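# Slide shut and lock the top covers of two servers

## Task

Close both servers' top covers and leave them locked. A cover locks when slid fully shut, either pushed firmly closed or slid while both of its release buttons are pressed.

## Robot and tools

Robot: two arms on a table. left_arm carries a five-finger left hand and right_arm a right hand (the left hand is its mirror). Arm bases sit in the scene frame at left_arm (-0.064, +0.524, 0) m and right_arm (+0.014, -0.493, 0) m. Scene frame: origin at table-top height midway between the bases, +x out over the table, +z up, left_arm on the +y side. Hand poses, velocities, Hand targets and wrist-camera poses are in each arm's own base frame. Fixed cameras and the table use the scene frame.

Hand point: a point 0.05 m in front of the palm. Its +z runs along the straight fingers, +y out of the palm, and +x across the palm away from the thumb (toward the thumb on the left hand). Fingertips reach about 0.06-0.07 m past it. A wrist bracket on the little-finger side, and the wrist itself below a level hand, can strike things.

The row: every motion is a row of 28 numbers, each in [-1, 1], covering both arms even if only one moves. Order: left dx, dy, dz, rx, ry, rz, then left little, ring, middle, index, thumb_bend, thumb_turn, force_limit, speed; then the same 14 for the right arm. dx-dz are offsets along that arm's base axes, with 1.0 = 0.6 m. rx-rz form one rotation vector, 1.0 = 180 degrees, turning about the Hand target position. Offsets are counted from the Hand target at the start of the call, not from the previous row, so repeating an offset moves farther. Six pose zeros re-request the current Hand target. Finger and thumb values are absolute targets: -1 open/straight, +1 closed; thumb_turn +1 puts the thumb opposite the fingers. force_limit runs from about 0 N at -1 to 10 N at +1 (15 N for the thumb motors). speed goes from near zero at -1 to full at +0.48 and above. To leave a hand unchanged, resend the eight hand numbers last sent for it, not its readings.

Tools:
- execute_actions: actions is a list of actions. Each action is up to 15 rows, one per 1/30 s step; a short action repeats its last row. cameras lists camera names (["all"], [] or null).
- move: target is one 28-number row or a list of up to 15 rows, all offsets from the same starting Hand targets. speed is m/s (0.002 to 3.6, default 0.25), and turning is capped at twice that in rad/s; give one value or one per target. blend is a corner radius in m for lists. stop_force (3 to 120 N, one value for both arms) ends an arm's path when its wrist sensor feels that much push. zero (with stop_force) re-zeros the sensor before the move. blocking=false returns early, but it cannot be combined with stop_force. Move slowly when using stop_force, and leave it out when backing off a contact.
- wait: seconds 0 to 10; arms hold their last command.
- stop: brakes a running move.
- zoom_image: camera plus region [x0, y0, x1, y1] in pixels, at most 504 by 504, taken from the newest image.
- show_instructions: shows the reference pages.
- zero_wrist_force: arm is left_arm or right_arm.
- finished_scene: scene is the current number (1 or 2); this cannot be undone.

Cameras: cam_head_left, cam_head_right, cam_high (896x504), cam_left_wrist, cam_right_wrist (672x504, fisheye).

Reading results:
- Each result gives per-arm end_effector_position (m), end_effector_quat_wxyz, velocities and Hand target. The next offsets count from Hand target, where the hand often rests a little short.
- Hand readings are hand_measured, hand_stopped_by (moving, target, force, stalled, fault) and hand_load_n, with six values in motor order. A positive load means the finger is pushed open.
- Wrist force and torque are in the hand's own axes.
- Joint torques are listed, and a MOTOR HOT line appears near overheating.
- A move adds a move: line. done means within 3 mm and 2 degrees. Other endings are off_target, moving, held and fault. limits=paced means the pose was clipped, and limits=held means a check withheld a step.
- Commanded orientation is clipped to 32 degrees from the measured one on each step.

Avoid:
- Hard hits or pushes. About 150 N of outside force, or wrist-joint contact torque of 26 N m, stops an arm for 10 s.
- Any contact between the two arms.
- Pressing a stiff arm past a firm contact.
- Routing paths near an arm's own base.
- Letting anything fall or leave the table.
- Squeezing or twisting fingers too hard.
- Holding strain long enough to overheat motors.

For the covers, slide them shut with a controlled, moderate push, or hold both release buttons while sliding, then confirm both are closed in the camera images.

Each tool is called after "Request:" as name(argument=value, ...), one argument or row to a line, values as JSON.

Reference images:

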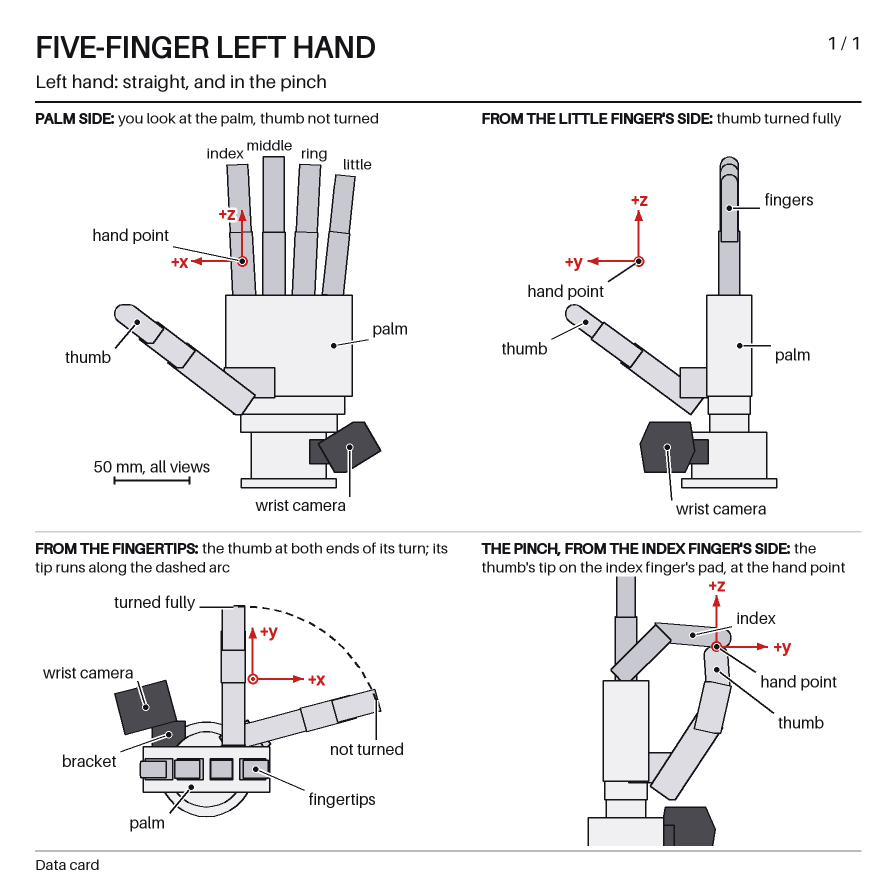

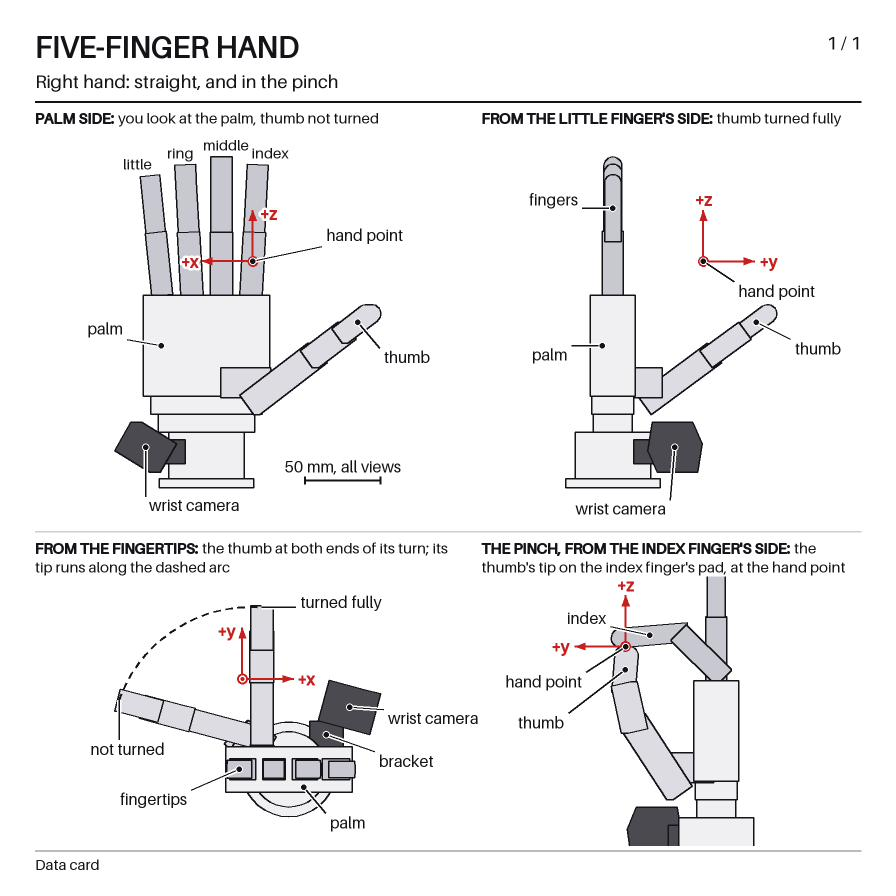

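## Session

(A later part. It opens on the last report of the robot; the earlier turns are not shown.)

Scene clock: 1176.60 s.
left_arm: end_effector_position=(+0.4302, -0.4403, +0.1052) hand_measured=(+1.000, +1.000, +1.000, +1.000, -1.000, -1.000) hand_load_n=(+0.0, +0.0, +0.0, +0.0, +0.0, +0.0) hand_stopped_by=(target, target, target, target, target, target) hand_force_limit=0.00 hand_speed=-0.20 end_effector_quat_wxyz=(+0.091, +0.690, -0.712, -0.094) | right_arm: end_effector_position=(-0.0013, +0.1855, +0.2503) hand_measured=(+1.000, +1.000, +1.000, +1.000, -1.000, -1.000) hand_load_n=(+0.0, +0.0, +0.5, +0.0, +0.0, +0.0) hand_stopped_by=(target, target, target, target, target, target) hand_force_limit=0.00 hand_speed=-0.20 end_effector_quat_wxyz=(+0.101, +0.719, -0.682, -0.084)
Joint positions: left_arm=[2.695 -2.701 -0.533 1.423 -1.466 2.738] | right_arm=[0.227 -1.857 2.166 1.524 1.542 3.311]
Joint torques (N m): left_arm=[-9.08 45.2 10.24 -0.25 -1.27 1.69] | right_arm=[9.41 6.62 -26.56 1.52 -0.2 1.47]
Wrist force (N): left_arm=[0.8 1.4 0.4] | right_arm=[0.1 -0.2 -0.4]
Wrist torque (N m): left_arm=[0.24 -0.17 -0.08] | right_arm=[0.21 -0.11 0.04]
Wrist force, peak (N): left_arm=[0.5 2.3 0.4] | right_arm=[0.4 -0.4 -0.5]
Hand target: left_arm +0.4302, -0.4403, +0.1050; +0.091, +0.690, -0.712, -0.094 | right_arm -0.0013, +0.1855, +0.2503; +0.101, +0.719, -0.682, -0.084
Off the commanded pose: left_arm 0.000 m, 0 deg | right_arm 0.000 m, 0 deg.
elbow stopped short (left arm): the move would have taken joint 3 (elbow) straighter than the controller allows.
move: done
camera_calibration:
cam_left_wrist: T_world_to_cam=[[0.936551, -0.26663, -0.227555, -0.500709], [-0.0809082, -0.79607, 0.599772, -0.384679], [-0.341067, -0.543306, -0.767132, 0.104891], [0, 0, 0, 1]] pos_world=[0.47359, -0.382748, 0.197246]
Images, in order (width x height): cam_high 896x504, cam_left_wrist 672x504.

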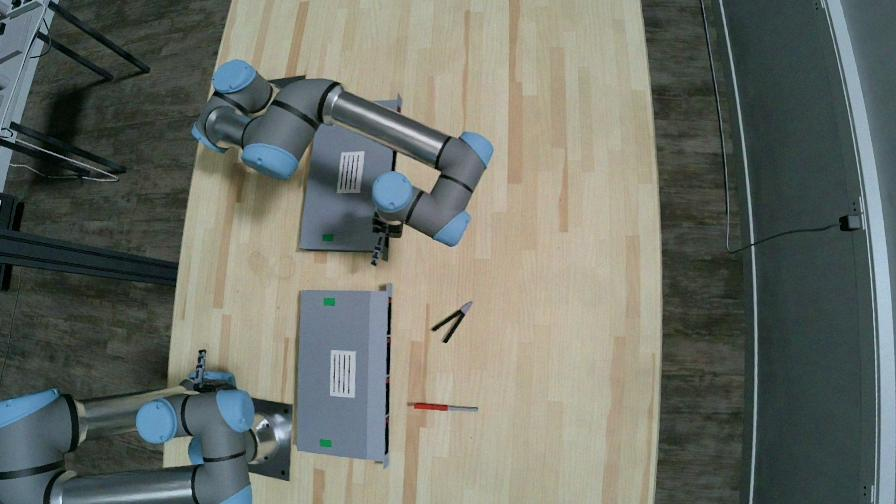

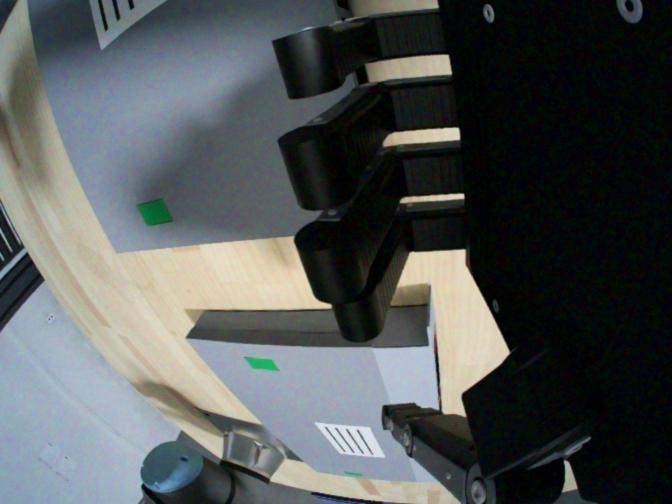

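Request:
move(
  target=[
    [0,0,0.35,0,0,0,1,1,1,1,-1,-1,0,-0.2,0,0,0,0,0,0,1,1,1,1,-1,-1,0,-0.2],
    [-0.15,0.50,0.35,0,0,0,1,1,1,1,-1,-1,0,-0.2,0,0,0,0,0,0,1,1,1,1,-1,-1,0,-0.2],
  ],
  speed=0.2,
  blend=[0.05, 0],
  cameras=["cam_high","cam_head_left","cam_head_right","cam_left_wrist"],
)

Request:
zoom_image(
  camera="cam_high",
  region=[290, 80, 420, 275],
)

Scene clock: 1207.83 s.
left_arm: end_effector_position=(+0.3402, -0.1404, +0.3150) hand_measured=(+1.000, +1.000, +1.000, +1.000, -1.000, -1.000) hand_load_n=(+0.0, +0.0, +0.0, +0.0, +0.0, +0.0) hand_stopped_by=(target, target, target, target, target, target) hand_force_limit=0.00 hand_speed=-0.20 end_effector_quat_wxyz=(+0.091, +0.690, -0.712, -0.094) | right_arm: end_effector_position=(-0.0013, +0.1855, +0.2503) hand_measured=(+1.000, +1.000, +1.000, +1.000, -1.000, -1.000) hand_load_n=(+0.0, +0.0, +0.0, +0.0, +0.0, +0.0) hand_stopped_by=(target, target, target, target, target, target) hand_force_limit=0.00 hand_speed=-0.20 end_effector_quat_wxyz=(+0.101, +0.719, -0.682, -0.084)
Joint positions: left_arm=[3.185 -1.969 -1.272 1.409 -1.59 3.213] | right_arm=[0.227 -1.857 2.166 1.524 1.542 3.311]
Joint torques (N m): left_arm=[7.88 47.88 10.55 -0.3 -1.53 1.67] | right_arm=[8.83 7.5 -27.16 1.45 0.77 1.67]
Wrist force (N): left_arm=[1.0 1.5 0.0] | right_arm=[0.2 -0.3 -0.3]
Wrist torque (N m): left_arm=[0.26 -0.21 -0.07] | right_arm=[0.18 -0.14 0.04]
Wrist force, peak (N): left_arm=[1.0 1.9 0.4] | right_arm=[0.0 -0.3 -0.7]
Hand target: left_arm +0.3402, -0.1403, +0.3150; +0.091, +0.690, -0.712, -0.094 | right_arm -0.0013, +0.1855, +0.2503; +0.101, +0.719, -0.682, -0.084
Off the commanded pose: left_arm 0.000 m, 0 deg | right_arm 0.000 m, 0 deg.
elbow stopped short (left arm): the move would have taken joint 3 (elbow) straighter than the controller allows.
move: done
camera_calibration:
cam_left_wrist: T_world_to_cam=[[0.936546, -0.266604, -0.227604, -0.288692], [-0.0808892, -0.796126, 0.5997, -0.279034], [-0.341084, -0.543236, -0.767175, 0.398106], [0, 0, 0, 1]] pos_world=[0.38359, -0.0828475, 0.407046]
Images, in order (width x height): cam_head_left 896x504, cam_head_right 896x504, cam_high 896x504, cam_left_wrist 672x504.

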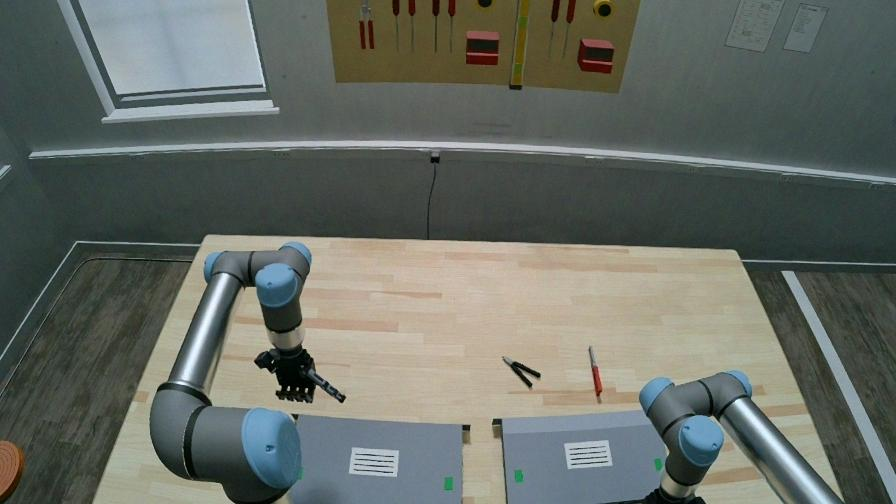

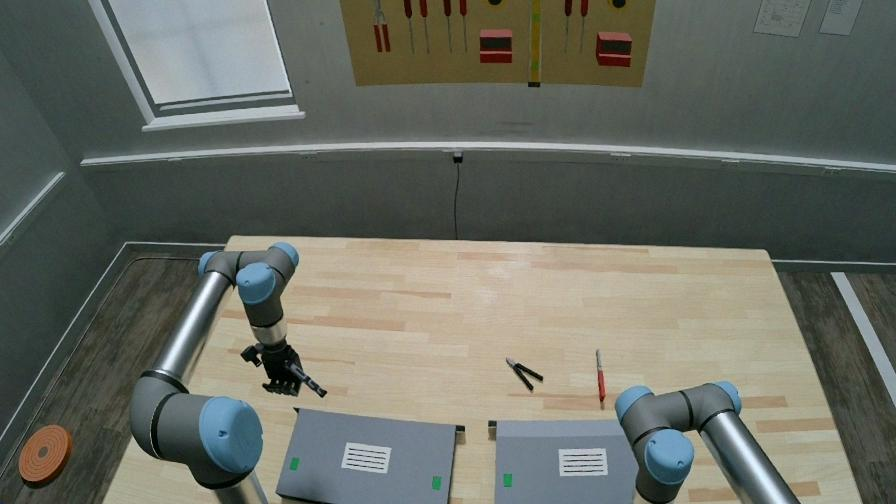

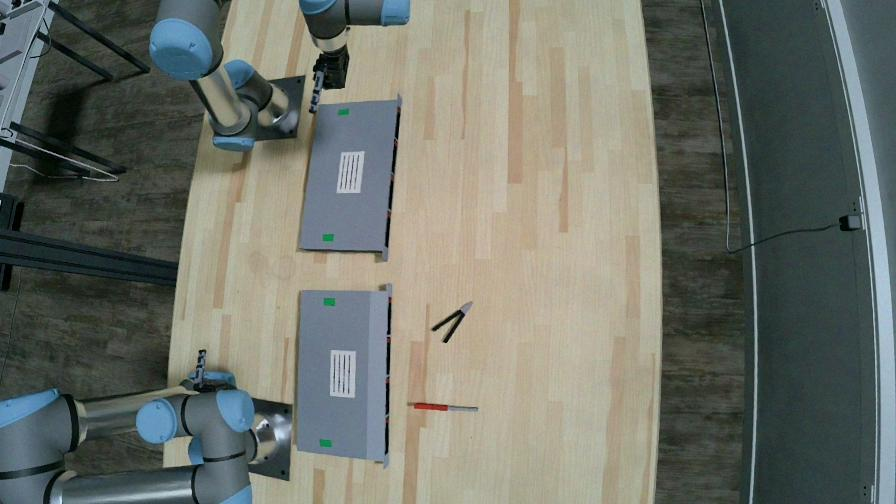

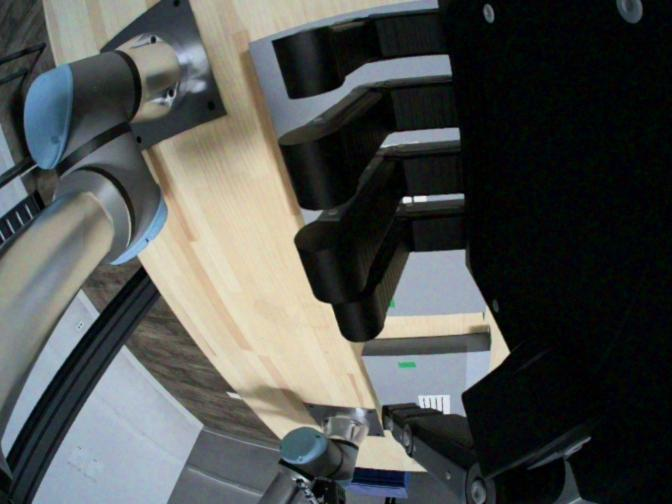

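Scaled by 2.585 from the camera's 896x504 image, which has a finer 1280x720 frame.

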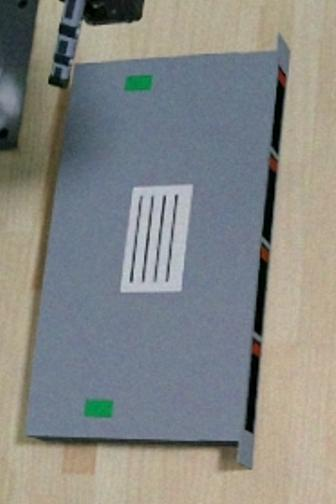

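Request:
finished_scene(
  scene=2,
)

The scene is finished: the task was done.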